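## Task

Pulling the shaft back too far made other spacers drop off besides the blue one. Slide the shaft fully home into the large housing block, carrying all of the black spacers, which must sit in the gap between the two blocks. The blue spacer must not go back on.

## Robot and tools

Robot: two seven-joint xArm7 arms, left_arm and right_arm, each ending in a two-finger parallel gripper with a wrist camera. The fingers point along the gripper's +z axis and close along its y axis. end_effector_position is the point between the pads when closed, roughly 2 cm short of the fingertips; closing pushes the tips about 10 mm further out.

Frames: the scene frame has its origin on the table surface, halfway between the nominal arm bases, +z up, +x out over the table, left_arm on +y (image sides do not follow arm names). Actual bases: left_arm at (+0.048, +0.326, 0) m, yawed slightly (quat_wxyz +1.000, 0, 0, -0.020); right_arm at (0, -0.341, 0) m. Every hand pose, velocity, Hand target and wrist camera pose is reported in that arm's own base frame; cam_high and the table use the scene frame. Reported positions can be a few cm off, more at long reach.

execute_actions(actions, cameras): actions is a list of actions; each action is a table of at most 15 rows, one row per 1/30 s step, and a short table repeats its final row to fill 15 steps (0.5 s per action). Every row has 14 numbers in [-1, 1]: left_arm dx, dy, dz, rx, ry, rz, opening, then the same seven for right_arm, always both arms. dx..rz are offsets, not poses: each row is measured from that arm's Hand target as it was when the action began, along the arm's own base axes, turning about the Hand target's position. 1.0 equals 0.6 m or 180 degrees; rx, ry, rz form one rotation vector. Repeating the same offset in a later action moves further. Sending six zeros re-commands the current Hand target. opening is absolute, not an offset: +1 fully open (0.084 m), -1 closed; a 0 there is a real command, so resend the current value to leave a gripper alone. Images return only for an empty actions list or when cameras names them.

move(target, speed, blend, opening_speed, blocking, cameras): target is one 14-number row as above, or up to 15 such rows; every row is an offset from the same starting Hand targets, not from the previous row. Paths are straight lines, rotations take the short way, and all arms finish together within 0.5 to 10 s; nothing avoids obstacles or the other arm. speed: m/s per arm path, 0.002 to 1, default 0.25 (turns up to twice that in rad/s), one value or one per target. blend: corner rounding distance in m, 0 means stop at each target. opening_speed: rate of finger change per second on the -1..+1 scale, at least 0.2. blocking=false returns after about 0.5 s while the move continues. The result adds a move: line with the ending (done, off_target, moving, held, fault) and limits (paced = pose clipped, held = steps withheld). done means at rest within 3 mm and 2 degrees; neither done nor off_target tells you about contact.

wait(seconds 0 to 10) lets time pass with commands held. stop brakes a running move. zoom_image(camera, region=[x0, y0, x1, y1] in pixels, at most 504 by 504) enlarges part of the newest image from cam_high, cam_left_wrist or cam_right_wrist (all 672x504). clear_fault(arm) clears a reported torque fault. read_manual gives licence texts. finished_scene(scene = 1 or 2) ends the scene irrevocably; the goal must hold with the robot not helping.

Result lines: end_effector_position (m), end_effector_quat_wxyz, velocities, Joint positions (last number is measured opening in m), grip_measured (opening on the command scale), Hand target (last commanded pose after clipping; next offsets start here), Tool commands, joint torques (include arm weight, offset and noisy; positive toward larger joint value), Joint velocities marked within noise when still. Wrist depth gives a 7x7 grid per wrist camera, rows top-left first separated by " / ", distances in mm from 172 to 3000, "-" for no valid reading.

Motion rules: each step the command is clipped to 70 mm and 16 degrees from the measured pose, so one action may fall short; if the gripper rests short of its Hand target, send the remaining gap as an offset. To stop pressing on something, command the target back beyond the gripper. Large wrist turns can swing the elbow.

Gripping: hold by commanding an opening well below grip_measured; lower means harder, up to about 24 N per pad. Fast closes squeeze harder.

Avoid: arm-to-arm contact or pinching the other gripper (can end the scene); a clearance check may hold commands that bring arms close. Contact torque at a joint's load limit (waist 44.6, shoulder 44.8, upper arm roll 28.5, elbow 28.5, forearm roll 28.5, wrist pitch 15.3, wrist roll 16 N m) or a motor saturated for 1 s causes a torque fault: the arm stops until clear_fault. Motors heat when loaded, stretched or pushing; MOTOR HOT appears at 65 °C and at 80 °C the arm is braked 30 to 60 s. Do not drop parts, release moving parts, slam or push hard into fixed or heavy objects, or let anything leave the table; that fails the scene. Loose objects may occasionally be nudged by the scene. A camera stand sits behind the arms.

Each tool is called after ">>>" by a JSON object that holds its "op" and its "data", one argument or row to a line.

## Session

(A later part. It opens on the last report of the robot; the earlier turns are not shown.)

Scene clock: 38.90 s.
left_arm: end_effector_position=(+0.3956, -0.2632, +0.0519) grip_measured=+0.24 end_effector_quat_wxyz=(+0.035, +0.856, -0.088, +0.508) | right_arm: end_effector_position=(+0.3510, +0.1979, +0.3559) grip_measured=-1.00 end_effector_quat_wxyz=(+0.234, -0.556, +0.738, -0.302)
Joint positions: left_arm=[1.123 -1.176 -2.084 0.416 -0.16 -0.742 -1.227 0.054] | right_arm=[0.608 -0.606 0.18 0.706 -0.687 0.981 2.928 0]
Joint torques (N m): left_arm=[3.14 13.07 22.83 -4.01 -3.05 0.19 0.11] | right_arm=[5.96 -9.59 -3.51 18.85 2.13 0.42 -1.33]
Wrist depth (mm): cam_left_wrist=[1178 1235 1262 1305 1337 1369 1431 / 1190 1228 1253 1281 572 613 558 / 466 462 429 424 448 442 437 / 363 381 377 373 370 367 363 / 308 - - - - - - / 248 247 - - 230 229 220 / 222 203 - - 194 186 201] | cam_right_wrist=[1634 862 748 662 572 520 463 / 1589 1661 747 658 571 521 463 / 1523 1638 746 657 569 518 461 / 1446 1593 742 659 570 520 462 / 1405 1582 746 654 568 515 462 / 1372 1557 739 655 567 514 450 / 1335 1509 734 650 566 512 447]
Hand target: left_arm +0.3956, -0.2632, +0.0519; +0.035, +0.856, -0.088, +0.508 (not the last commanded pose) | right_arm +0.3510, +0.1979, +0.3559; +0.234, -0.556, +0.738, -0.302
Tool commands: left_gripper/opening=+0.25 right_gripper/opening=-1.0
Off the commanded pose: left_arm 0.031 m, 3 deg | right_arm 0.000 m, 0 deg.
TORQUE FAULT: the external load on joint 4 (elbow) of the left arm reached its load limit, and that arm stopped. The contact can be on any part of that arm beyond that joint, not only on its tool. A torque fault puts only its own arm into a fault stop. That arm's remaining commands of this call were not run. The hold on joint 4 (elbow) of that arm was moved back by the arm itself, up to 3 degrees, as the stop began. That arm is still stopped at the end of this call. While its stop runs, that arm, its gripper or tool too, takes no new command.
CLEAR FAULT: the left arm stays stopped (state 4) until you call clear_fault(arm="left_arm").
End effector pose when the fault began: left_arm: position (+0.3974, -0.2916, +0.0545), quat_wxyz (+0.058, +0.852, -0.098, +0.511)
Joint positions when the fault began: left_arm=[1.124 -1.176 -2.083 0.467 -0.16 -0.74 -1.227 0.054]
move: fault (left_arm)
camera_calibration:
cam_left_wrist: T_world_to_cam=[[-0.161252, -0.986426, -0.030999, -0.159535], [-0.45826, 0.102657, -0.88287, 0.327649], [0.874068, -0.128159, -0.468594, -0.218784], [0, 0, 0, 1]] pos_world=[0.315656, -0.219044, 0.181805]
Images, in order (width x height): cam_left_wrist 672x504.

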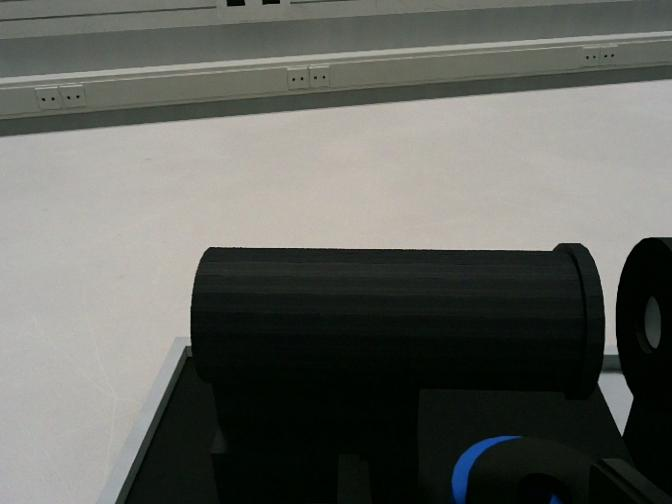

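>>> {"op": "clear_fault", "data": {
  "arm": "left_arm"
}}

>>> {"op": "move", "data": {
  "target": [
    [-0.04,-0.01,0.03,0,0,0,0.25,0,0,0,0,0,0,-1],
    [-0.1,0.1,0.15,0,0,0,0.25,0,0,0,0,0,0,-1]
  ],
  "speed": 0.12
}}

>>> {"op": "move", "data": {
  "target": [
    [0,0,0,0,0,0,0.25,0.29,0.17,0.0,-0.104,0.0496,0.858,-1],
    [0,0,0,0,0,0,0.25,0.292,0.237,-0.36,-0.104,0.0496,0.858,-1]
  ],
  "cameras": ["all"]
}}

Scene clock: 44.23 s.
left_arm: end_effector_position=(+0.3956, -0.2632, +0.0519) grip_measured=+0.24 end_effector_quat_wxyz=(+0.035, +0.856, -0.088, +0.508) | right_arm: end_effector_position=(+0.3510, +0.1979, +0.3559) grip_measured=-1.00 end_effector_quat_wxyz=(+0.234, -0.556, +0.738, -0.302)
Joint positions: left_arm=[1.123 -1.176 -2.084 0.416 -0.16 -0.742 -1.227 0.054] | right_arm=[0.608 -0.606 0.18 0.706 -0.687 0.981 2.928 0]
Joint torques (N m): left_arm=[3.03 12.38 22.63 -3.76 -3.13 0.07 0.19] | right_arm=[5.43 -9.65 -3.39 18.89 2.15 0.43 -1.28]
Wrist depth (mm): cam_left_wrist=[1186 1233 1276 1285 1332 1375 1405 / 1194 1224 1246 1297 573 615 556 / 468 463 428 424 447 443 437 / 362 381 377 373 370 366 363 / 309 - - - - - - / 248 246 - - 230 229 220 / 221 203 - - 194 186 202] | cam_right_wrist=[1634 869 749 662 574 520 462 / 1611 1686 741 661 574 518 464 / 1543 1657 746 659 570 518 462 / 1434 1585 741 659 567 517 461 / 1414 1600 744 654 569 517 460 / 1377 1550 741 650 566 516 449 / 1350 1513 735 651 566 516 447]
Hand target: left_arm +0.3956, -0.2632, +0.0519; +0.035, +0.856, -0.088, +0.508 (not the last commanded pose) | right_arm +0.3510, +0.1979, +0.3559; +0.234, -0.556, +0.738, -0.302
Tool commands: left_gripper/opening=+0.25 right_gripper/opening=-1.0
Off the commanded pose: left_arm 0.031 m, 3 deg | right_arm 0.000 m, 0 deg.
TORQUE FAULT, CONTINUED: the left arm's stop, for the torque fault of joint 4 (elbow) that an earlier result reported, is over. The call counts as one of the actions that you can send in this scene. The hold on joint 4 (elbow) of that arm was moved back by the arm itself, up to 3 degrees, as the stop began. That arm's target is now where it stood when the stop ended, not its last command. That arm's gripper keeps its grip as last carried out, and that arm accepts commands again: back off and push less far.
CLEAR FAULT: your call cleared the left arm's torque fault. If a joint's load stays at its limit, that arm stops again at once.

Scene clock: 46.43 s.
left_arm: end_effector_position=(+0.3357, -0.2032, +0.1419) grip_measured=+0.24 end_effector_quat_wxyz=(+0.035, +0.856, -0.088, +0.508) | right_arm: end_effector_position=(+0.3510, +0.1979, +0.3559) grip_measured=-1.00 end_effector_quat_wxyz=(+0.234, -0.556, +0.738, -0.302)
Joint positions: left_arm=[0.666 -0.85 -1.654 0.048 -0.13 -0.663 -0.985 0.054] | right_arm=[0.608 -0.606 0.18 0.706 -0.687 0.981 2.928 0]
Joint torques (N m): left_arm=[-7.3 10.65 16.93 2.3 0.06 -0.11 0.83] | right_arm=[5.96 -9.64 -3.32 18.76 1.97 0.44 -1.3]
Wrist depth (mm): cam_left_wrist=[1230 1244 1292 1325 1366 1411 1440 / 1273 1332 1358 1414 1455 1550 1539 / 1375 1380 1425 650 681 641 672 / 552 547 544 538 533 531 526 / 470 467 446 459 455 453 451 / 393 391 389 373 250 246 248 / 337 336 335 315 272 309 294] | cam_right_wrist=[1634 859 748 660 573 518 464 / 1596 1657 746 660 574 518 463 / 1557 1638 742 657 568 517 464 / 1446 1582 739 654 570 519 462 / 1405 1582 741 656 568 516 461 / 1380 1557 735 653 568 515 448 / 1335 1509 742 655 565 515 447]
Hand target: left_arm +0.3356, -0.2032, +0.1419; +0.035, +0.856, -0.088, +0.508 | right_arm +0.3510, +0.1979, +0.3559; +0.234, -0.556, +0.738, -0.302
Off the commanded pose: left_arm 0.000 m, 0 deg | right_arm 0.000 m, 0 deg.
move: done

Scene clock: 53.80 s.
left_arm: end_effector_position=(+0.3356, -0.2032, +0.1419) grip_measured=+0.24 end_effector_quat_wxyz=(+0.035, +0.856, -0.088, +0.508) | right_arm: end_effector_position=(+0.5262, +0.3401, +0.1400) grip_measured=-1.00 end_effector_quat_wxyz=(-0.235, +0.876, +0.406, -0.108)
Joint positions: left_arm=[0.666 -0.85 -1.654 0.048 -0.13 -0.662 -0.985 0.054] | right_arm=[2.993 -1.126 -2.024 2.047 -0.44 1.473 -0.143 0]
Joint torques (N m): left_arm=[-7.19 10.28 16.6 2.48 -2.22 -0.01 0.48] | right_arm=[6.57 17.11 11.52 12.32 -1.22 -3.41 -1.4]
Wrist depth (mm): cam_left_wrist=[1228 1250 1292 1320 1353 - 236 / 1300 1337 1364 1414 1425 - 255 / 1372 1394 1437 648 681 - 590 / 553 547 544 539 534 501 501 / 469 465 444 460 457 452 450 / 393 391 388 372 249 246 248 / 337 336 334 317 272 309 293] | cam_right_wrist=[403 362 335 305 287 269 250 / 402 361 334 304 286 264 249 / 401 360 334 294 277 259 250 / 399 359 318 294 269 260 249 / 400 368 208 216 263 259 244 / 398 357 203 201 264 258 244 / 397 357 - 196 253 254 240]
Hand target: left_arm +0.3356, -0.2032, +0.1419; +0.035, +0.856, -0.088, +0.508 | right_arm +0.5262, +0.3401, +0.1399; -0.235, +0.876, +0.406, -0.108
Off the commanded pose: left_arm 0.000 m, 0 deg | right_arm 0.000 m, 0 deg.
elbow stopped short (right arm): the move would have taken joint 4 (elbow) straighter than the controller allows.
move: done
camera_calibration:
cam_left_wrist: T_world_to_cam=[[-0.161167, -0.986439, -0.0310476, -0.107246], [-0.458269, 0.102661, -0.882865, 0.373454], [0.874079, -0.12806, -0.4686, -0.116463], [0, 0, 0, 1]] pos_world=[0.255656, -0.159045, 0.271805]
cam_right_wrist: T_world_to_cam=[[0.676723, -0.552868, -0.486193, -0.0732606], [-0.635644, -0.771951, -0.00692682, 0.66475], [-0.371488, 0.313733, -0.873824, 0.344008], [0, 0, 0, 1]] pos_world=[0.599916, 0.364724, 0.269588]

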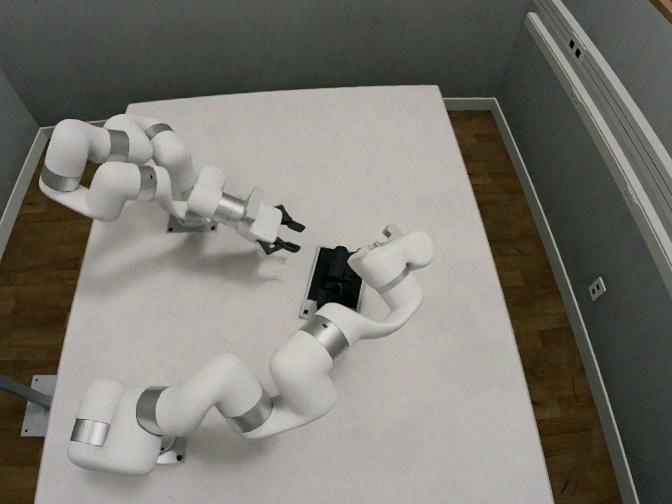

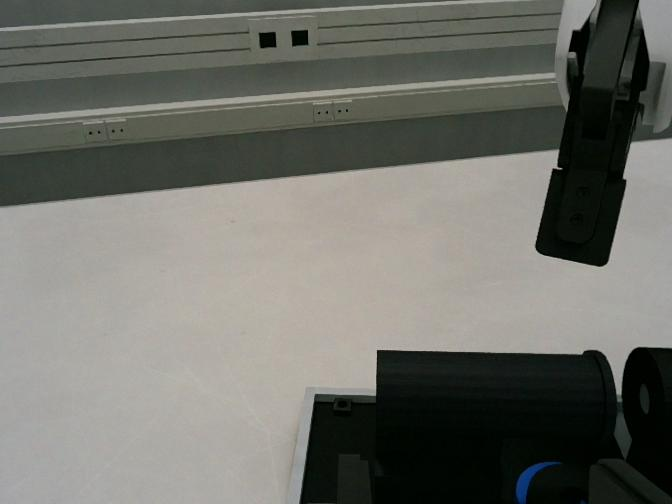

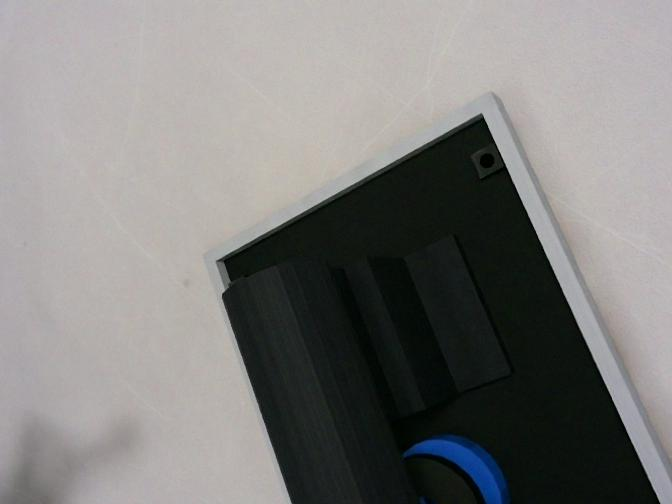

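>>> {"op": "move", "data": {
  "target": [0,0,0,0,0,0,0.25,0.003,-0.0158,-0.165,0,0,0,-1],
  "speed": 0.08,
  "cameras": ["cam_left_wrist","cam_right_wrist"]
}}

Scene clock: 55.93 s.
left_arm: end_effector_position=(+0.3356, -0.2032, +0.1419) grip_measured=+0.24 end_effector_quat_wxyz=(+0.035, +0.856, -0.088, +0.508) | right_arm: end_effector_position=(+0.5280, +0.3305, +0.0410) grip_measured=-1.00 end_effector_quat_wxyz=(-0.235, +0.876, +0.406, -0.108)
Joint positions: left_arm=[0.666 -0.85 -1.654 0.048 -0.13 -0.662 -0.985 0.054] | right_arm=[2.968 -1.243 -2.091 1.959 -0.503 1.311 -0.193 0]
Joint torques (N m): left_arm=[-6.83 10.2 15.89 2.73 -2.33 -0.26 0.76] | right_arm=[6.24 16.65 12.65 11.9 -1.05 -3.55 -1.39]
Wrist depth (mm): cam_left_wrist=[1224 1253 1292 1332 1372 322 290 / 1285 1330 1369 1414 1455 - 289 / 1366 1394 1437 649 647 - 283 / 551 549 546 538 533 - 287 / 469 468 445 459 456 434 413 / 392 391 389 373 250 247 248 / 338 336 334 317 272 309 294] | cam_right_wrist=[250 231 213 181 181 - - / 251 230 197 184 177 - - / 250 217 202 183 176 - - / - - 186 180 175 - - / - - 184 179 175 - - / - - 178 178 174 - - / - - 195 182 174 - -]
Hand target: left_arm +0.3356, -0.2032, +0.1419; +0.035, +0.856, -0.088, +0.508 | right_arm +0.5280, +0.3306, +0.0409; -0.235, +0.876, +0.406, -0.108
Off the commanded pose: left_arm 0.000 m, 0 deg | right_arm 0.000 m, 0 deg.
move: done
camera_calibration:
cam_left_wrist: T_world_to_cam=[[-0.161167, -0.986439, -0.0310476, -0.107246], [-0.458269, 0.102661, -0.882865, 0.373454], [0.874079, -0.12806, -0.4686, -0.116463], [0, 0, 0, 1]] pos_world=[0.255656, -0.159045, 0.271805]
cam_right_wrist: T_world_to_cam=[[0.676667, -0.552883, -0.486253, -0.127815], [-0.635652, -0.771945, -0.00684766, 0.657864], [-0.371575, 0.313722, -0.873791, 0.2612], [0, 0, 0, 1]] pos_world=[0.601716, 0.355224, 0.170588]
Images, in order (width x height): cam_left_wrist 672x504, cam_right_wrist 672x504.

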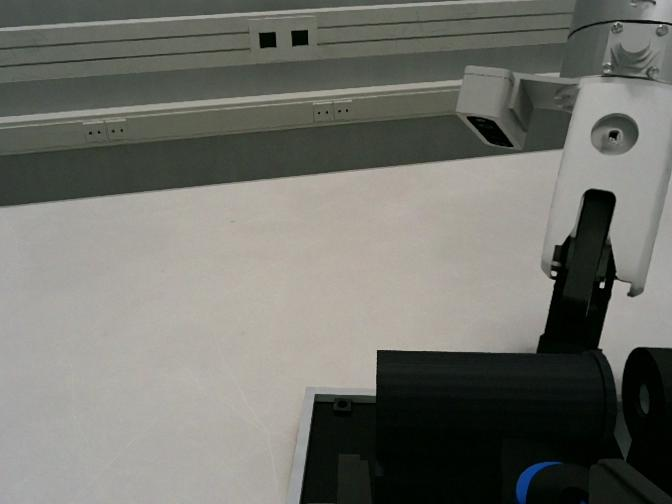

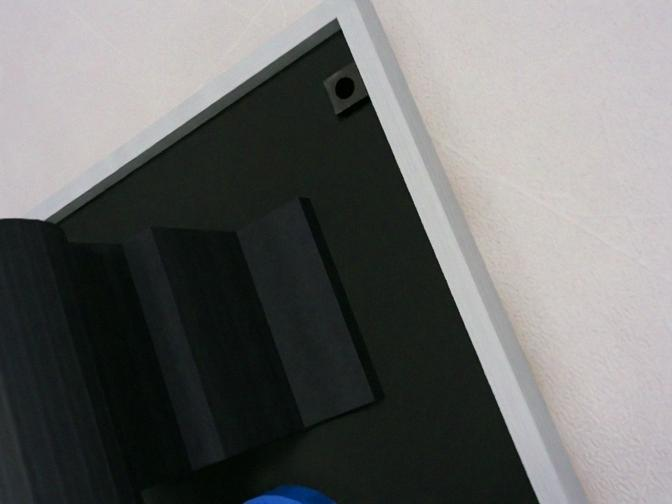

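>>> {"op": "move", "data": {
  "target": [0,0,0,0,0,0,0.25,-0.045,0.0122,-0.007,0,0,0,-1],
  "speed": 0.04,
  "cameras": ["cam_left_wrist"]
}}

>>> {"op": "zoom_image", "data": {
  "camera": "cam_left_wrist",
  "region": [340, 320, 672, 504]
}}

Scene clock: 57.20 s.
left_arm: end_effector_position=(+0.3356, -0.2032, +0.1419) grip_measured=+0.24 end_effector_quat_wxyz=(+0.035, +0.856, -0.088, +0.508) | right_arm: end_effector_position=(+0.5018, +0.3376, +0.0371) grip_measured=-1.00 end_effector_quat_wxyz=(-0.235, +0.877, +0.406, -0.107)
Joint positions: left_arm=[0.666 -0.85 -1.654 0.048 -0.13 -0.662 -0.985 0.054] | right_arm=[2.912 -1.204 -2.076 1.799 -0.509 1.225 -0.144 0]
Joint torques (N m): left_arm=[-7.16 10.56 15.69 2.87 -2 -0.14 0.6] | right_arm=[19.77 12.43 17.18 -16.3 0.84 2.54 1.32]
Wrist depth (mm): cam_left_wrist=[1224 1250 1295 1337 1366 - 279 / 1295 1340 1366 1400 1443 - 272 / 1375 1388 1428 649 685 - 266 / 552 548 542 539 533 - 265 / 470 467 444 460 456 416 264 / 392 391 388 373 249 247 248 / 337 336 335 317 272 308 294] | cam_right_wrist=[246 226 209 178 - - - / 245 226 193 180 173 - - / - - 193 177 - - - / - - - 172 - - - / - - - - - - - / - - - 179 - - - / - - 191 179 - - -]
Hand target: left_arm +0.3356, -0.2032, +0.1419; +0.035, +0.856, -0.088, +0.508 | right_arm +0.5010, +0.3379, +0.0367; -0.235, +0.876, +0.406, -0.108
Off the commanded pose: left_arm 0.000 m, 0 deg | right_arm 0.001 m, 0 deg.
move: done
camera_calibration:
cam_left_wrist: T_world_to_cam=[[-0.161167, -0.986439, -0.0310476, -0.107246], [-0.458269, 0.102661, -0.882865, 0.373454], [0.874079, -0.12806, -0.4686, -0.116463], [0, 0, 0, 1]] pos_world=[0.255656, -0.159045, 0.271805]
Images, in order (width x height): cam_left_wrist 672x504.

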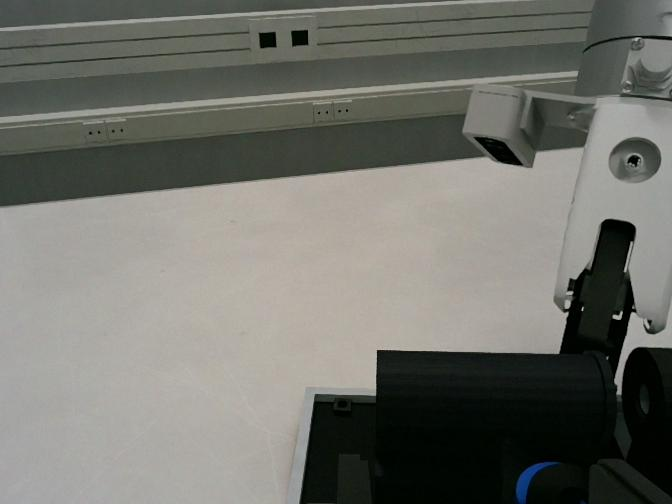

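Scaled by 1.518 from the camera's 672x504 image, which has a finer 960x720 frame.

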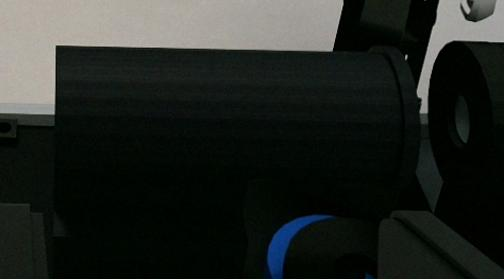

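>>> {"op": "move", "data": {
  "target": [
    [0,0,0,0,0,0,0.25,0.0725,-0.0197,0.0,0,0,0,-1],
    [0,0,0,0,0,0,0.25,0.0725,-0.0197,0.09,0,0,0,-1],
    [0,0,0,0,0,0,0.25,0.0725,-0.0197,0.09,-0.191,0.161,-0.433,-1],
    [0,0,0,0,0,0,0.25,0.045,-0.0122,-0.0053,-0.191,0.161,-0.433,-1]
  ],
  "speed": 0.1,
  "cameras": ["cam_left_wrist"]
}}

Scene clock: 68.23 s.
left_arm: end_effector_position=(+0.3356, -0.2032, +0.1419) grip_measured=+0.24 end_effector_quat_wxyz=(+0.035, +0.856, -0.088, +0.508) | right_arm: end_effector_position=(+0.5372, +0.3281, +0.0652) grip_measured=-1.00 end_effector_quat_wxyz=(-0.088, +0.908, -0.332, -0.242)
Joint positions: left_arm=[0.666 -0.85 -1.654 0.048 -0.13 -0.662 -0.985 0.054] | right_arm=[3.092 -1.098 -2.346 2.019 -0.221 1.325 1.249 0]
Joint torques (N m): left_arm=[-6.21 10.82 13.49 2.81 -2.15 -0.28 0.47] | right_arm=[-6.4 18.16 8.69 8.94 -1.28 -3.29 -1.38]
Wrist depth (mm): cam_left_wrist=[1224 1241 1290 1320 1361 312 292 / 1290 1327 1383 1405 1434 314 295 / 1364 1394 1440 652 643 313 293 / 552 549 544 541 535 320 304 / 471 467 445 459 456 416 429 / 392 391 390 373 249 247 248 / 337 336 335 317 271 309 293] | cam_right_wrist=[- - - - - - - / - - - - - - - / - - - - - - - / - - - - - - - / 175 176 176 173 176 177 174 / 185 182 186 183 180 178 180 / 198 194 186 188 188 189 188]
Hand target: left_arm +0.3356, -0.2032, +0.1419; +0.035, +0.856, -0.088, +0.508 | right_arm +0.5372, +0.3281, +0.0652; -0.088, +0.908, -0.332, -0.242 (not the last commanded pose)
Off the commanded pose: left_arm 0.000 m, 0 deg | right_arm 0.033 m, 0 deg.
move: off_target (right_arm; path cut at 10 s); path passed 3 of 4 targets
camera_calibration:
cam_left_wrist: T_world_to_cam=[[-0.161167, -0.986439, -0.0310476, -0.107246], [-0.458269, 0.102661, -0.882865, 0.373454], [0.874079, -0.12806, -0.4686, -0.116463], [0, 0, 0, 1]] pos_world=[0.255656, -0.159045, 0.271805]
Images, in order (width x height): cam_left_wrist 672x504.

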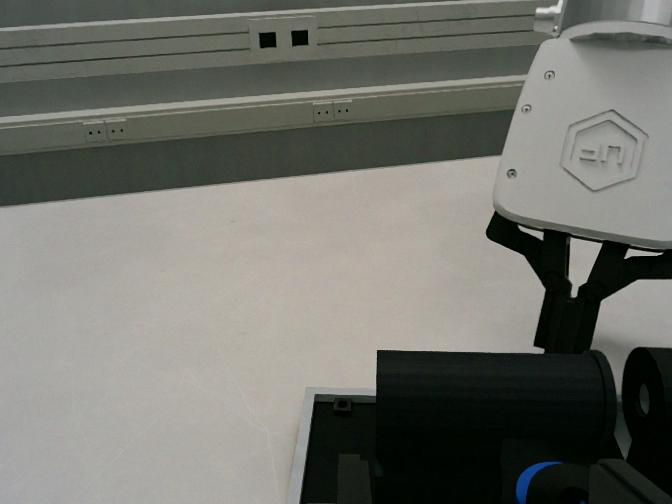

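>>> {"op": "move", "data": {
  "target": [
    [0,0,0,0,0,0,0.25,-0.0153,0.0042,-0.0535,0,0,0,-1],
    [0,0,0,0,0,0,0.25,-0.0443,0.0121,-0.0535,0,0,0,-1]
  ],
  "speed": 0.06,
  "cameras": ["cam_left_wrist"]
}}

>>> {"op": "zoom_image", "data": {
  "camera": "cam_left_wrist",
  "region": [340, 320, 672, 504]
}}

Scene clock: 70.00 s.
left_arm: end_effector_position=(+0.3356, -0.2032, +0.1419) grip_measured=+0.24 end_effector_quat_wxyz=(+0.035, +0.856, -0.088, +0.508) | right_arm: end_effector_position=(+0.5106, +0.3354, +0.0331) grip_measured=-1.00 end_effector_quat_wxyz=(-0.088, +0.908, -0.332, -0.242)
Joint positions: left_arm=[0.666 -0.85 -1.654 0.048 -0.13 -0.662 -0.985 0.054] | right_arm=[3.053 -1.076 -2.343 1.839 -0.228 1.186 1.265 0]
Joint torques (N m): left_arm=[-6.41 11.11 12.73 3 -2.28 -0.23 0.33] | right_arm=[-3.92 22.6 12.77 3.52 3.29 -1.81 1.56]
Wrist depth (mm): cam_left_wrist=[1224 1248 1290 1317 1350 - 283 / 1297 1335 1358 1394 1446 326 289 / 1391 1397 1437 646 644 308 289 / 552 548 543 539 535 306 290 / 471 467 444 459 438 312 289 / 394 391 388 373 250 246 248 / 338 337 335 317 272 308 293] | cam_right_wrist=[- - - - - - - / - - - - - - - / - - - - - - - / - - - - - - - / - - - - - - - / - - - - - - - / - - - - - - -]
Hand target: left_arm +0.3356, -0.2032, +0.1419; +0.035, +0.856, -0.088, +0.508 | right_arm +0.5106, +0.3354, +0.0331; -0.088, +0.908, -0.332, -0.242
Off the commanded pose: left_arm 0.000 m, 0 deg | right_arm 0.000 m, 0 deg.
move: done
camera_calibration:
cam_left_wrist: T_world_to_cam=[[-0.161167, -0.986439, -0.0310476, -0.107246], [-0.458269, 0.102661, -0.882865, 0.373454], [0.874079, -0.12806, -0.4686, -0.116463], [0, 0, 0, 1]] pos_world=[0.255656, -0.159045, 0.271805]
Images, in order (width x height): cam_left_wrist 672x504.

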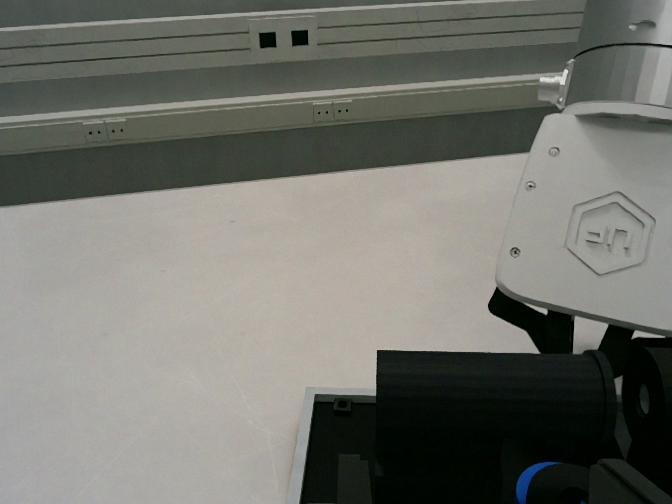

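Scaled by 1.518 from the camera's 672x504 image, which has a finer 960x720 frame.

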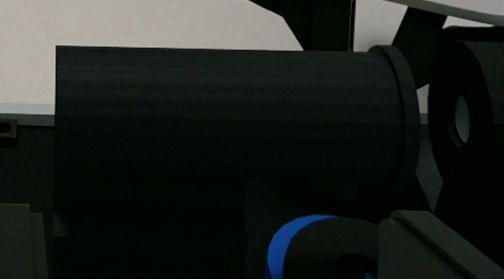

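>>> {"op": "move", "data": {
  "target": [0,0,0,0,0,0,0.25,-0.0129,0.0035,0,0,0,0,-1],
  "speed": 0.03,
  "cameras": ["cam_left_wrist"]
}}

>>> {"op": "zoom_image", "data": {
  "camera": "cam_left_wrist",
  "region": [340, 320, 672, 504]
}}

Scene clock: 70.93 s.
left_arm: end_effector_position=(+0.3356, -0.2032, +0.1419) grip_measured=+0.24 end_effector_quat_wxyz=(+0.035, +0.856, -0.088, +0.508) | right_arm: end_effector_position=(+0.5040, +0.3371, +0.0334) grip_measured=-1.00 end_effector_quat_wxyz=(-0.089, +0.908, -0.332, -0.241)
Joint positions: left_arm=[0.666 -0.85 -1.654 0.048 -0.13 -0.662 -0.985 0.054] | right_arm=[3.042 -1.058 -2.337 1.797 -0.225 1.161 1.272 0]
Joint torques (N m): left_arm=[-6.44 10.62 12.65 3.24 -2.37 -0.24 0.39] | right_arm=[19.83 20.18 28.92 -16.57 10.48 10.48 3.35]
Wrist depth (mm): cam_left_wrist=[1230 1255 1285 1325 1358 - 282 / 1290 1325 1364 1402 1449 309 287 / 1383 1388 1428 650 643 301 288 / 554 548 542 540 532 302 286 / 471 466 444 461 437 308 282 / 393 391 390 372 250 246 248 / 337 336 335 316 271 304 294] | cam_right_wrist=[- - - - - - - / - - - - - - - / - - - - - - - / - - - - - - - / - - - - - - - / - - - - - - - / - - - - - - -]
Hand target: left_arm +0.3356, -0.2032, +0.1419; +0.035, +0.856, -0.088, +0.508 | right_arm +0.5028, +0.3375, +0.0331; -0.088, +0.908, -0.332, -0.242
Off the commanded pose: left_arm 0.000 m, 0 deg | right_arm 0.001 m, 0 deg.
move: done
camera_calibration:
cam_left_wrist: T_world_to_cam=[[-0.161167, -0.986439, -0.0310476, -0.107246], [-0.458269, 0.102661, -0.882865, 0.373454], [0.874079, -0.12806, -0.4686, -0.116463], [0, 0, 0, 1]] pos_world=[0.255656, -0.159045, 0.271805]
Images, in order (width x height): cam_left_wrist 672x504.

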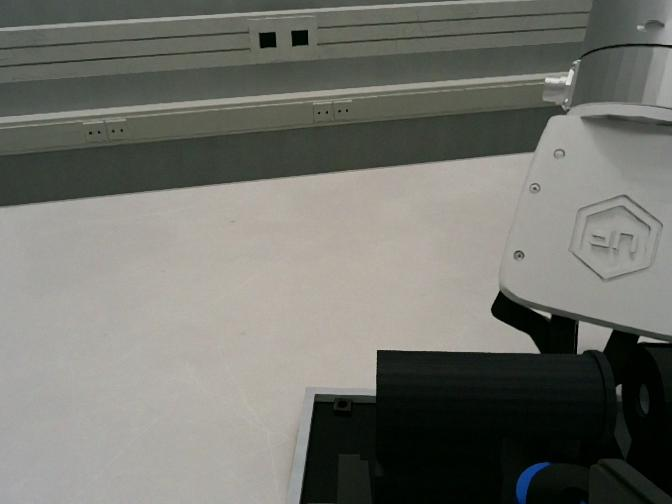

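Scaled by 1.518 from the camera's 672x504 image, which has a finer 960x720 frame.

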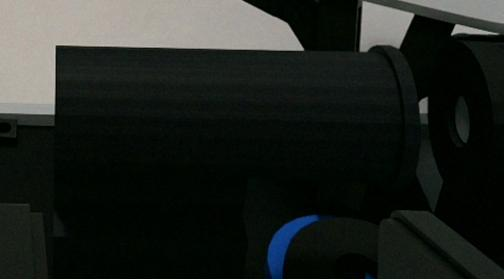

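>>> {"op": "move", "data": {
  "target": [-0.043,-0.112,-0.103,0,0,0,0.25,0.0129,-0.0035,0.006,0,0,0,-1],
  "speed": 0.1,
  "cameras": ["cam_left_wrist"]
}}

>>> {"op": "zoom_image", "data": {
  "camera": "cam_left_wrist",
  "region": [340, 350, 672, 504]
}}

Scene clock: 72.93 s.
left_arm: end_effector_position=(+0.3098, -0.2703, +0.0801) grip_measured=+0.24 end_effector_quat_wxyz=(+0.035, +0.856, -0.088, +0.508) | right_arm: end_effector_position=(+0.5106, +0.3354, +0.0367) grip_measured=-1.00 end_effector_quat_wxyz=(-0.088, +0.908, -0.332, -0.242)
Joint positions: left_arm=[0.637 -1.07 -2.001 0.219 -0.312 -0.493 -1.232 0.054] | right_arm=[3.052 -1.07 -2.34 1.839 -0.226 1.191 1.266 0]
Joint torques (N m): left_arm=[-7.3 6.28 10.92 2.54 -4 0.31 -0.67] | right_arm=[6.55 16.96 9.55 14.81 -1.48 0.78 -1.41]
Wrist depth (mm): cam_left_wrist=[1228 1295 1340 - 280 264 1513 / 1292 1325 1340 - 280 262 650 / 547 537 534 291 280 263 481 / 423 420 232 229 228 221 231 / 359 342 250 254 288 224 219 / 300 279 257 263 259 243 241 / 250 246 246 243 243 244 244] | cam_right_wrist=[- - - - - - - / - - - - - - - / - - - - - - - / - - - - - - - / - - - - - - - / - - - - - - - / - - - - - - -]
Hand target: left_arm +0.3098, -0.2704, +0.0801; +0.035, +0.856, -0.088, +0.508 | right_arm +0.5106, +0.3354, +0.0367; -0.088, +0.908, -0.332, -0.242
Off the commanded pose: left_arm 0.000 m, 0 deg | right_arm 0.000 m, 0 deg.
move: done
camera_calibration:
cam_left_wrist: T_world_to_cam=[[-0.161115, -0.98645, -0.0309488, -0.179646], [-0.458364, 0.102561, -0.882827, 0.313961], [0.874039, -0.128051, -0.468677, -0.13145], [0, 0, 0, 1]] pos_world=[0.229856, -0.226245, 0.210006]
Images, in order (width x height): cam_left_wrist 672x504.

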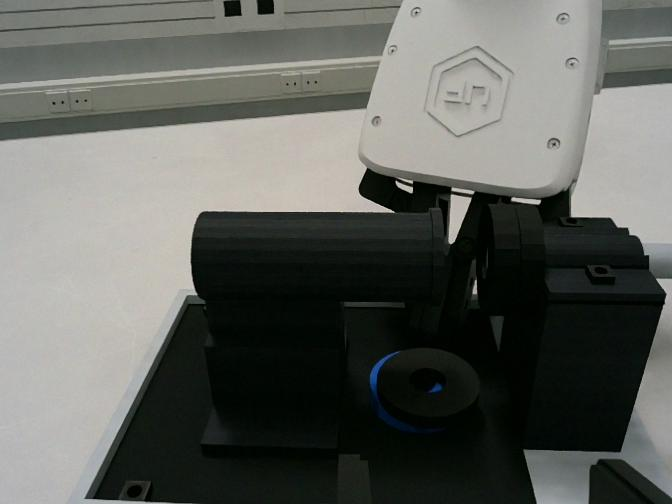

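Scaled by 1.518 from the camera's 672x504 image, which has a finer 960x720 frame.

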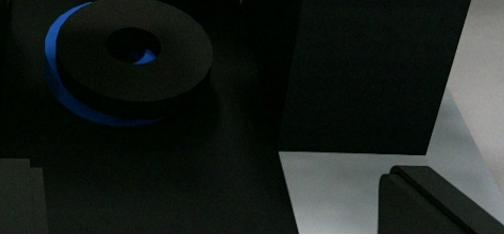

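>>> {"op": "zoom_image", "data": {
  "camera": "cam_left_wrist",
  "region": [330, 170, 600, 440]
}}

Scaled by 1.867 from the camera's 672x504 image, which has a finer 960x720 frame.

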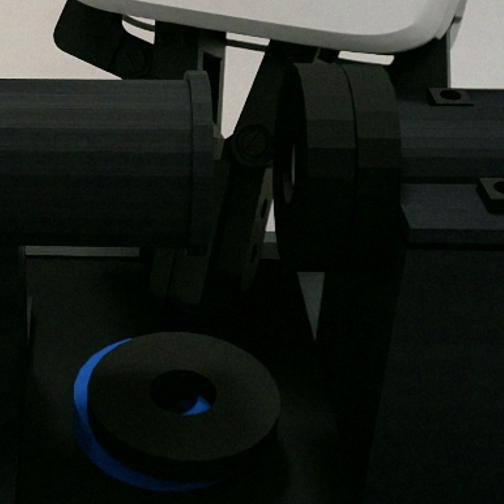

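>>> {"op": "move", "data": {
  "target": [
    [0,0,0,0,0,0,0.25,0.0161,-0.0044,0.0,0,0,0,-1],
    [0,0,0,0,0,0,0.25,0.0216,0.0156,-0.003,0,0,0.139,-1],
    [0,0,0,0,0,0,0.25,0.0055,0.02,-0.003,0,0,0.139,-1],
    [0,0,0,0,0,0,0.25,-0.0106,0.0244,-0.003,0,0,0.139,-1]
  ],
  "speed": 0.08,
  "cameras": ["cam_left_wrist"]
}}

>>> {"op": "zoom_image", "data": {
  "camera": "cam_left_wrist",
  "region": [330, 170, 600, 440]
}}

Scene clock: 79.27 s.
left_arm: end_effector_position=(+0.3098, -0.2704, +0.0801) grip_measured=+0.24 end_effector_quat_wxyz=(+0.035, +0.856, -0.088, +0.508) | right_arm: end_effector_position=(+0.5042, +0.3500, +0.0349) grip_measured=-1.00 end_effector_quat_wxyz=(-0.033, +0.958, -0.127, -0.255)
Joint positions: left_arm=[0.637 -1.07 -2.001 0.219 -0.312 -0.493 -1.232 0.054] | right_arm=[3.284 -1.241 -2.362 2.276 -0.34 1.564 0.934 0]
Joint torques (N m): left_arm=[-6.84 6.07 10.79 2.86 -3.94 0 -0.79] | right_arm=[-6.22 28.64 11.49 7.91 3.5 -2.93 1.53]
Wrist depth (mm): cam_left_wrist=[1228 1297 - 272 266 1443 1519 / 1297 1322 - 269 267 607 707 / 546 540 500 268 266 456 510 / 423 420 231 229 229 221 231 / 359 341 250 254 284 223 219 / 300 278 257 263 258 243 241 / 250 247 246 244 242 244 244] | cam_right_wrist=[- - - - - - - / - - - - - - - / - - - - - - - / - - - - - - - / - - - - - - - / - - - - - - - / - - - - - - -]
Hand target: left_arm +0.3098, -0.2704, +0.0801; +0.035, +0.856, -0.088, +0.508 | right_arm +0.5042, +0.3500, +0.0349; -0.033, +0.958, -0.127, -0.255
Off the commanded pose: left_arm 0.000 m, 0 deg | right_arm 0.000 m, 0 deg.
move: done
camera_calibration:
cam_left_wrist: T_world_to_cam=[[-0.161167, -0.986439, -0.0310476, -0.179612], [-0.458269, 0.102661, -0.882865, 0.313968], [0.874079, -0.12806, -0.4686, -0.131477], [0, 0, 0, 1]] pos_world=[0.229856, -0.226245, 0.210005]
Images, in order (width x height): cam_left_wrist 672x504.

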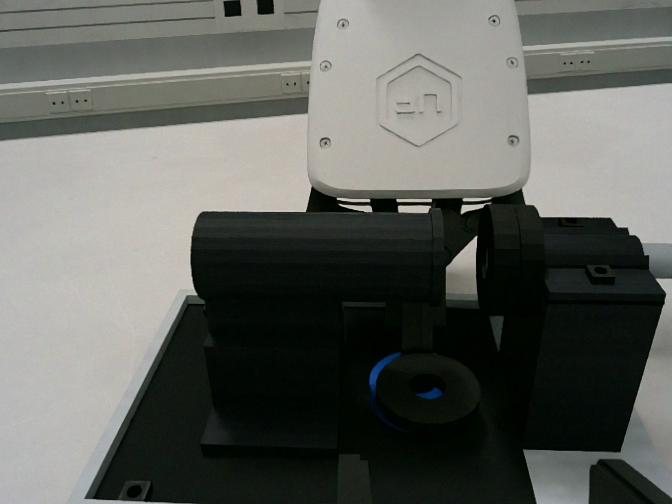

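Scaled by 1.867 from the camera's 672x504 image, which has a finer 960x720 frame.

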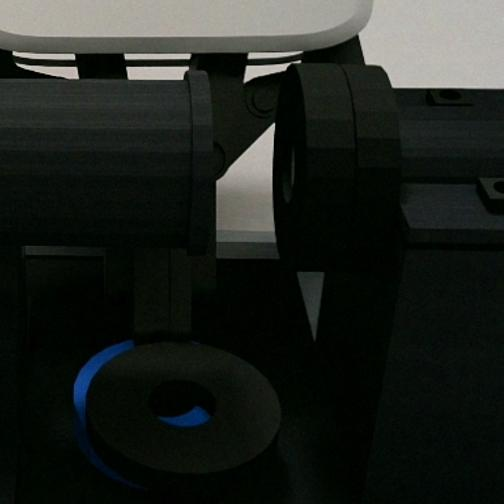

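>>> {"op": "move", "data": {
  "target": [0,0,0,0,0,0,0.25,-0.0161,0.0044,0,0,0,0,-1],
  "speed": 0.03,
  "cameras": ["cam_left_wrist"]
}}

>>> {"op": "zoom_image", "data": {
  "camera": "cam_left_wrist",
  "region": [330, 220, 600, 490]
}}

Scene clock: 80.30 s.
left_arm: end_effector_position=(+0.3098, -0.2704, +0.0801) grip_measured=+0.24 end_effector_quat_wxyz=(+0.035, +0.856, -0.088, +0.508) | right_arm: end_effector_position=(+0.4946, +0.3526, +0.0349) grip_measured=-1.00 end_effector_quat_wxyz=(-0.033, +0.958, -0.127, -0.255)
Joint positions: left_arm=[0.637 -1.07 -2.001 0.219 -0.312 -0.493 -1.232 0.054] | right_arm=[3.256 -1.207 -2.352 2.185 -0.337 1.52 0.954 0]
Joint torques (N m): left_arm=[-6.55 6.17 10.73 2.91 -3.78 -0.04 -0.46] | right_arm=[-6.48 28.05 12.04 7.97 3.66 -3.02 1.54]
Wrist depth (mm): cam_left_wrist=[1233 1292 - 262 258 1443 1509 / 1300 1317 - 261 258 602 704 / 545 539 498 259 257 453 511 / 423 420 232 229 228 221 231 / 360 341 250 250 276 224 219 / 300 279 256 262 259 243 241 / 250 247 246 244 235 244 243] | cam_right_wrist=[- - - - - - - / - - - - - - - / - - - - - - - / - - - - - - - / - - - - - - - / - - - - - - - / - - - - - - -]
Hand target: left_arm +0.3098, -0.2704, +0.0801; +0.035, +0.856, -0.088, +0.508 | right_arm +0.4946, +0.3526, +0.0349; -0.033, +0.958, -0.127, -0.255
Off the commanded pose: left_arm 0.000 m, 0 deg | right_arm 0.000 m, 0 deg.
move: done
camera_calibration:
cam_left_wrist: T_world_to_cam=[[-0.161167, -0.986439, -0.0310476, -0.179612], [-0.458269, 0.102661, -0.882865, 0.313968], [0.874079, -0.12806, -0.4686, -0.131477], [0, 0, 0, 1]] pos_world=[0.229856, -0.226245, 0.210005]
Images, in order (width x height): cam_left_wrist 672x504.

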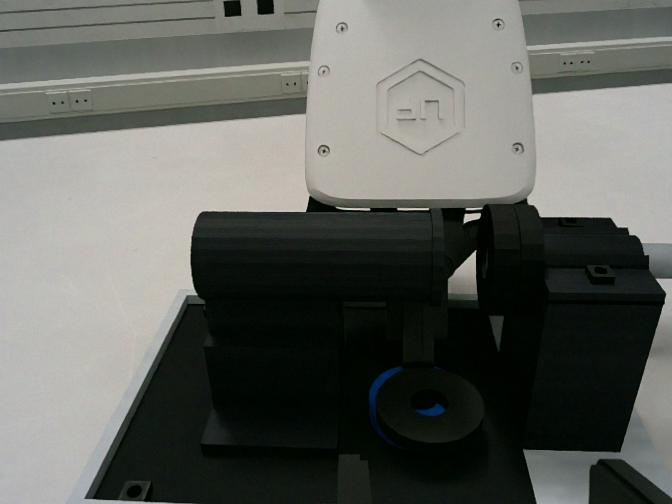

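Scaled by 1.867 from the camera's 672x504 image, which has a finer 960x720 frame.

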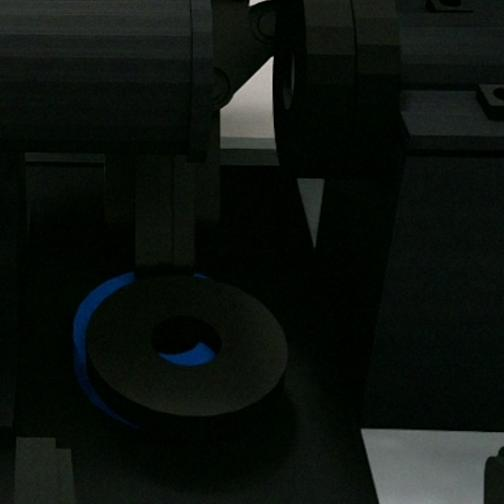

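>>> {"op": "move", "data": {
  "target": [0,0,0,0,0,0,0.25,-0.0129,0.0035,0,0,0,0,-1],
  "speed": 0.03
}}

>>> {"op": "move", "data": {
  "target": [0,0,0,0,0,0,0.25,-0.0064,0.0018,0,0,0,0,-1],
  "speed": 0.02,
  "cameras": ["cam_left_wrist"]
}}

>>> {"op": "zoom_image", "data": {
  "camera": "cam_left_wrist",
  "region": [330, 220, 600, 490]
}}

Scene clock: 81.37 s.
left_arm: end_effector_position=(+0.3098, -0.2704, +0.0801) grip_measured=+0.24 end_effector_quat_wxyz=(+0.035, +0.856, -0.088, +0.508) | right_arm: end_effector_position=(+0.4872, +0.3547, +0.0349) grip_measured=-1.00 end_effector_quat_wxyz=(-0.034, +0.958, -0.128, -0.255)
Joint positions: left_arm=[0.637 -1.07 -2.001 0.219 -0.312 -0.493 -1.232 0.054] | right_arm=[3.237 -1.182 -2.344 2.122 -0.334 1.489 0.968 0]
Joint torques (N m): left_arm=[-6.73 6.27 11.02 2.8 -4 0.08 -0.62] | right_arm=[8.5 24.36 20.49 -6.7 9.64 7.7 2.91]
Wrist depth (mm): cam_left_wrist=[1244 1302 - 256 252 1446 1503 / 1288 1320 - 255 252 253 711 / 544 536 242 253 252 253 512 / 423 419 232 229 229 221 231 / 358 341 251 250 271 224 219 / 300 278 256 263 252 243 241 / 249 247 246 245 231 245 243] | cam_right_wrist=[- - - - - - - / - - - - - - - / - - - - - - - / - - - - - - - / - - - - - - - / - - - - - - - / - - - - - - -]
Hand target: left_arm +0.3098, -0.2704, +0.0801; +0.035, +0.856, -0.088, +0.508 | right_arm +0.4868, +0.3547, +0.0349; -0.033, +0.958, -0.127, -0.255
Off the commanded pose: left_arm 0.000 m, 0 deg | right_arm 0.000 m, 0 deg.
move: done

Scene clock: 82.27 s.
left_arm: end_effector_position=(+0.3098, -0.2704, +0.0801) grip_measured=+0.24 end_effector_quat_wxyz=(+0.035, +0.856, -0.088, +0.508) | right_arm: end_effector_position=(+0.4974, +0.3625, +0.0353) grip_measured=-1.00 end_effector_quat_wxyz=(-0.053, +0.961, -0.134, -0.236)
Joint positions: left_arm=[0.637 -1.07 -2.001 0.219 -0.312 -0.493 -1.232 0.054] | right_arm=[3.231 -1.175 -2.343 2.105 -0.334 1.426 0.97 0]
Joint torques (N m): left_arm=[-6.92 5.68 10.84 2.61 -3.61 0.19 -0.62] | right_arm=[4.55 22.59 12.64 8.44 3.33 -3.1 0.54]
Wrist depth (mm): cam_left_wrist=[1233 1317 - 256 254 1446 1516 / 1292 1312 - 258 255 606 711 / 546 538 243 257 254 455 512 / 421 420 231 229 228 221 231 / 359 342 250 250 276 224 219 / 300 278 256 263 252 243 240 / 250 246 246 244 231 244 243] | cam_right_wrist=[- - - - - - - / - - - - - - - / - - - - - - - / - - - - - - - / - - - - - - - / - - - - - - - / - - - - - - -]
Hand target: left_arm +0.3098, -0.2704, +0.0801; +0.035, +0.856, -0.088, +0.508 | right_arm +0.4974, +0.3625, +0.0353; -0.053, +0.961, -0.134, -0.236 (not the last commanded pose)
Tool commands: left_gripper/opening=+0.25 right_gripper/opening=-1.0
Off the commanded pose: left_arm 0.000 m, 0 deg | right_arm 0.016 m, 3 deg.
TORQUE FAULT: the external load on joint 6 (wrist pitch) of the right arm reached its load limit, and that arm stopped. The contact can be on any part of that arm beyond that joint, not only on its tool. A torque fault puts only its own arm into a fault stop. That arm's remaining commands of this call were not run. The hold on joint 6 (wrist pitch) of that arm was moved back by the arm itself, up to 3 degrees, as the stop began. That arm is still stopped at the end of this call. While its stop runs, that arm, its gripper or tool too, takes no new command.
CLEAR FAULT: the right arm stays stopped (state 4) until you call clear_fault(arm="right_arm").
End effector pose when the fault began: right_arm: position (+0.4859, +0.3554, +0.0352), quat_wxyz (-0.035, +0.958, -0.127, -0.253)
Joint positions when the fault began: right_arm=[3.232 -1.175 -2.342 2.105 -0.333 1.477 0.97 0]
move: fault (right_arm)
camera_calibration:
cam_left_wrist: T_world_to_cam=[[-0.161167, -0.986439, -0.0310476, -0.179612], [-0.458269, 0.102661, -0.882865, 0.313968], [0.874079, -0.12806, -0.4686, -0.131477], [0, 0, 0, 1]] pos_world=[0.229856, -0.226245, 0.210005]
Images, in order (width x height): cam_left_wrist 672x504.

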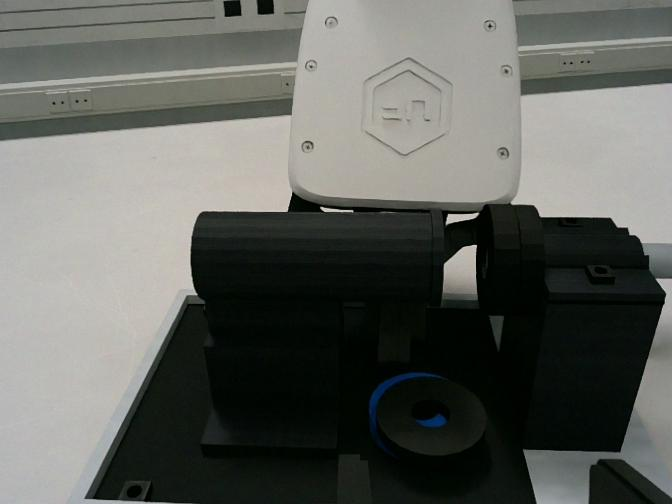

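Scaled by 1.867 from the camera's 672x504 image, which has a finer 960x720 frame.

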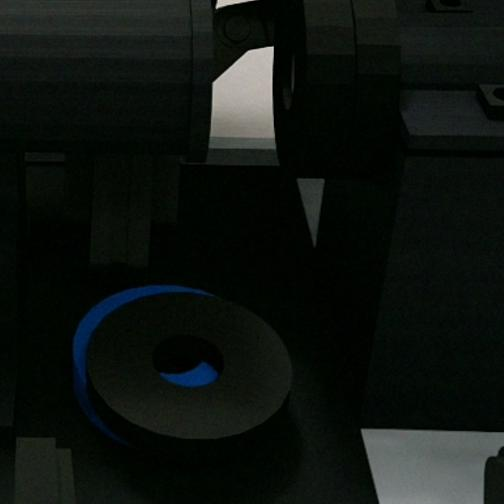

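>>> {"op": "clear_fault", "data": {
  "arm": "right_arm",
  "cameras": ["all"]
}}

Scene clock: 83.30 s.
left_arm: end_effector_position=(+0.3098, -0.2704, +0.0801) grip_measured=+0.24 end_effector_quat_wxyz=(+0.035, +0.856, -0.088, +0.508) | right_arm: end_effector_position=(+0.4974, +0.3625, +0.0353) grip_measured=-1.00 end_effector_quat_wxyz=(-0.053, +0.961, -0.134, -0.236)
Joint positions: left_arm=[0.637 -1.07 -2.001 0.219 -0.312 -0.493 -1.232 0.054] | right_arm=[3.231 -1.175 -2.343 2.105 -0.334 1.426 0.97 0]
Joint torques (N m): left_arm=[-7.5 6.73 10.73 2.84 -4.17 0.04 -0.61] | right_arm=[4.77 22.77 12.64 8.16 3.33 -3.11 0.48]
Wrist depth (mm): cam_left_wrist=[1230 1297 - 257 254 1440 1519 / 1290 1302 - 258 255 606 710 / 547 540 242 257 254 455 512 / 422 420 231 229 228 221 231 / 359 342 250 250 277 224 219 / 300 279 256 263 252 243 241 / 250 246 246 244 231 244 244] | cam_right_wrist=[- - - - - - - / - - - - - - - / - - - - - - - / - - - - - - - / - - - - - - - / - - - - - - - / - - - - - - -]
Hand target: left_arm +0.3098, -0.2704, +0.0801; +0.035, +0.856, -0.088, +0.508 | right_arm +0.4974, +0.3625, +0.0353; -0.053, +0.961, -0.134, -0.236 (not the last commanded pose)
Tool commands: left_gripper/opening=+0.25 right_gripper/opening=-1.0
Off the commanded pose: left_arm 0.000 m, 0 deg | right_arm 0.016 m, 3 deg.
TORQUE FAULT, CONTINUED: the right arm's stop, for the torque fault of joint 6 (wrist pitch) that an earlier result reported, is over. The call counts as one of the actions that you can send in this scene. The hold on joint 6 (wrist pitch) of that arm was moved back by the arm itself, up to 3 degrees, as the stop began. That arm's target is now where it stood when the stop ended, not its last command. That arm's gripper keeps its grip as last carried out, and that arm accepts commands again: back off and push less far.
CLEAR FAULT: your call cleared the right arm's torque fault. If a joint's load stays at its limit, that arm stops again at once.
camera_calibration:
cam_left_wrist: T_world_to_cam=[[-0.161167, -0.986439, -0.0310476, -0.179612], [-0.458269, 0.102661, -0.882865, 0.313968], [0.874079, -0.12806, -0.4686, -0.131477], [0, 0, 0, 1]] pos_world=[0.229856, -0.226245, 0.210005]
cam_right_wrist: T_world_to_cam=[[-0.26278, -0.964304, -0.0326362, 0.508239], [-0.85569, 0.217287, 0.46966, 0.397095], [-0.445804, 0.151344, -0.882244, 0.330984], [0, 0, 0, 1]] pos_world=[0.6209, 0.353721, 0.122096]

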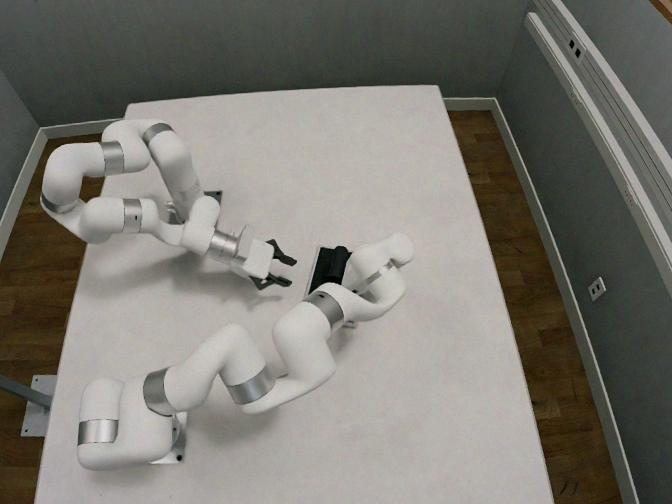

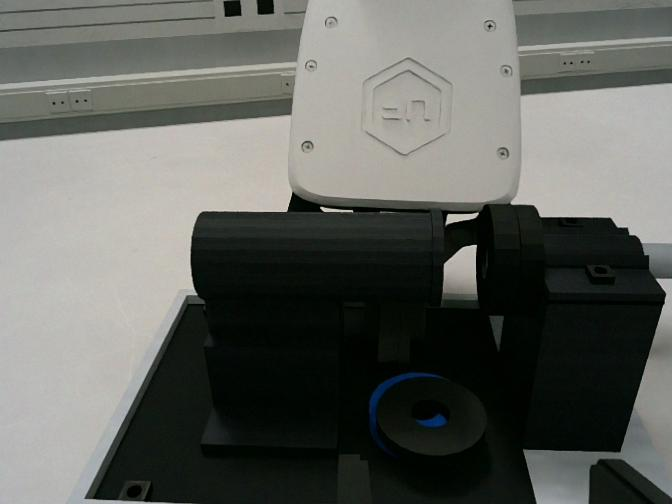

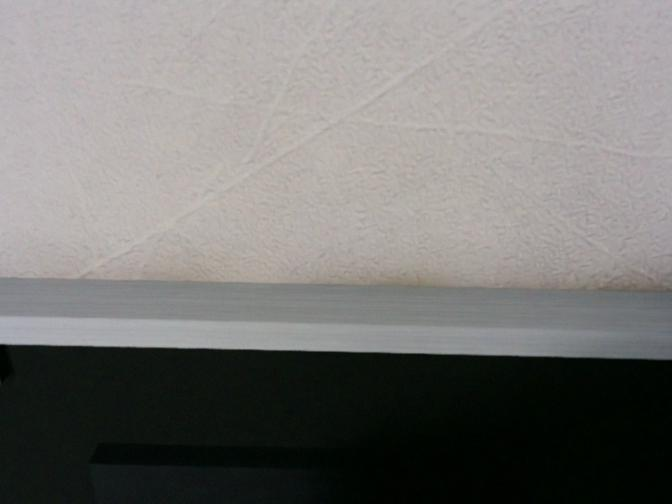

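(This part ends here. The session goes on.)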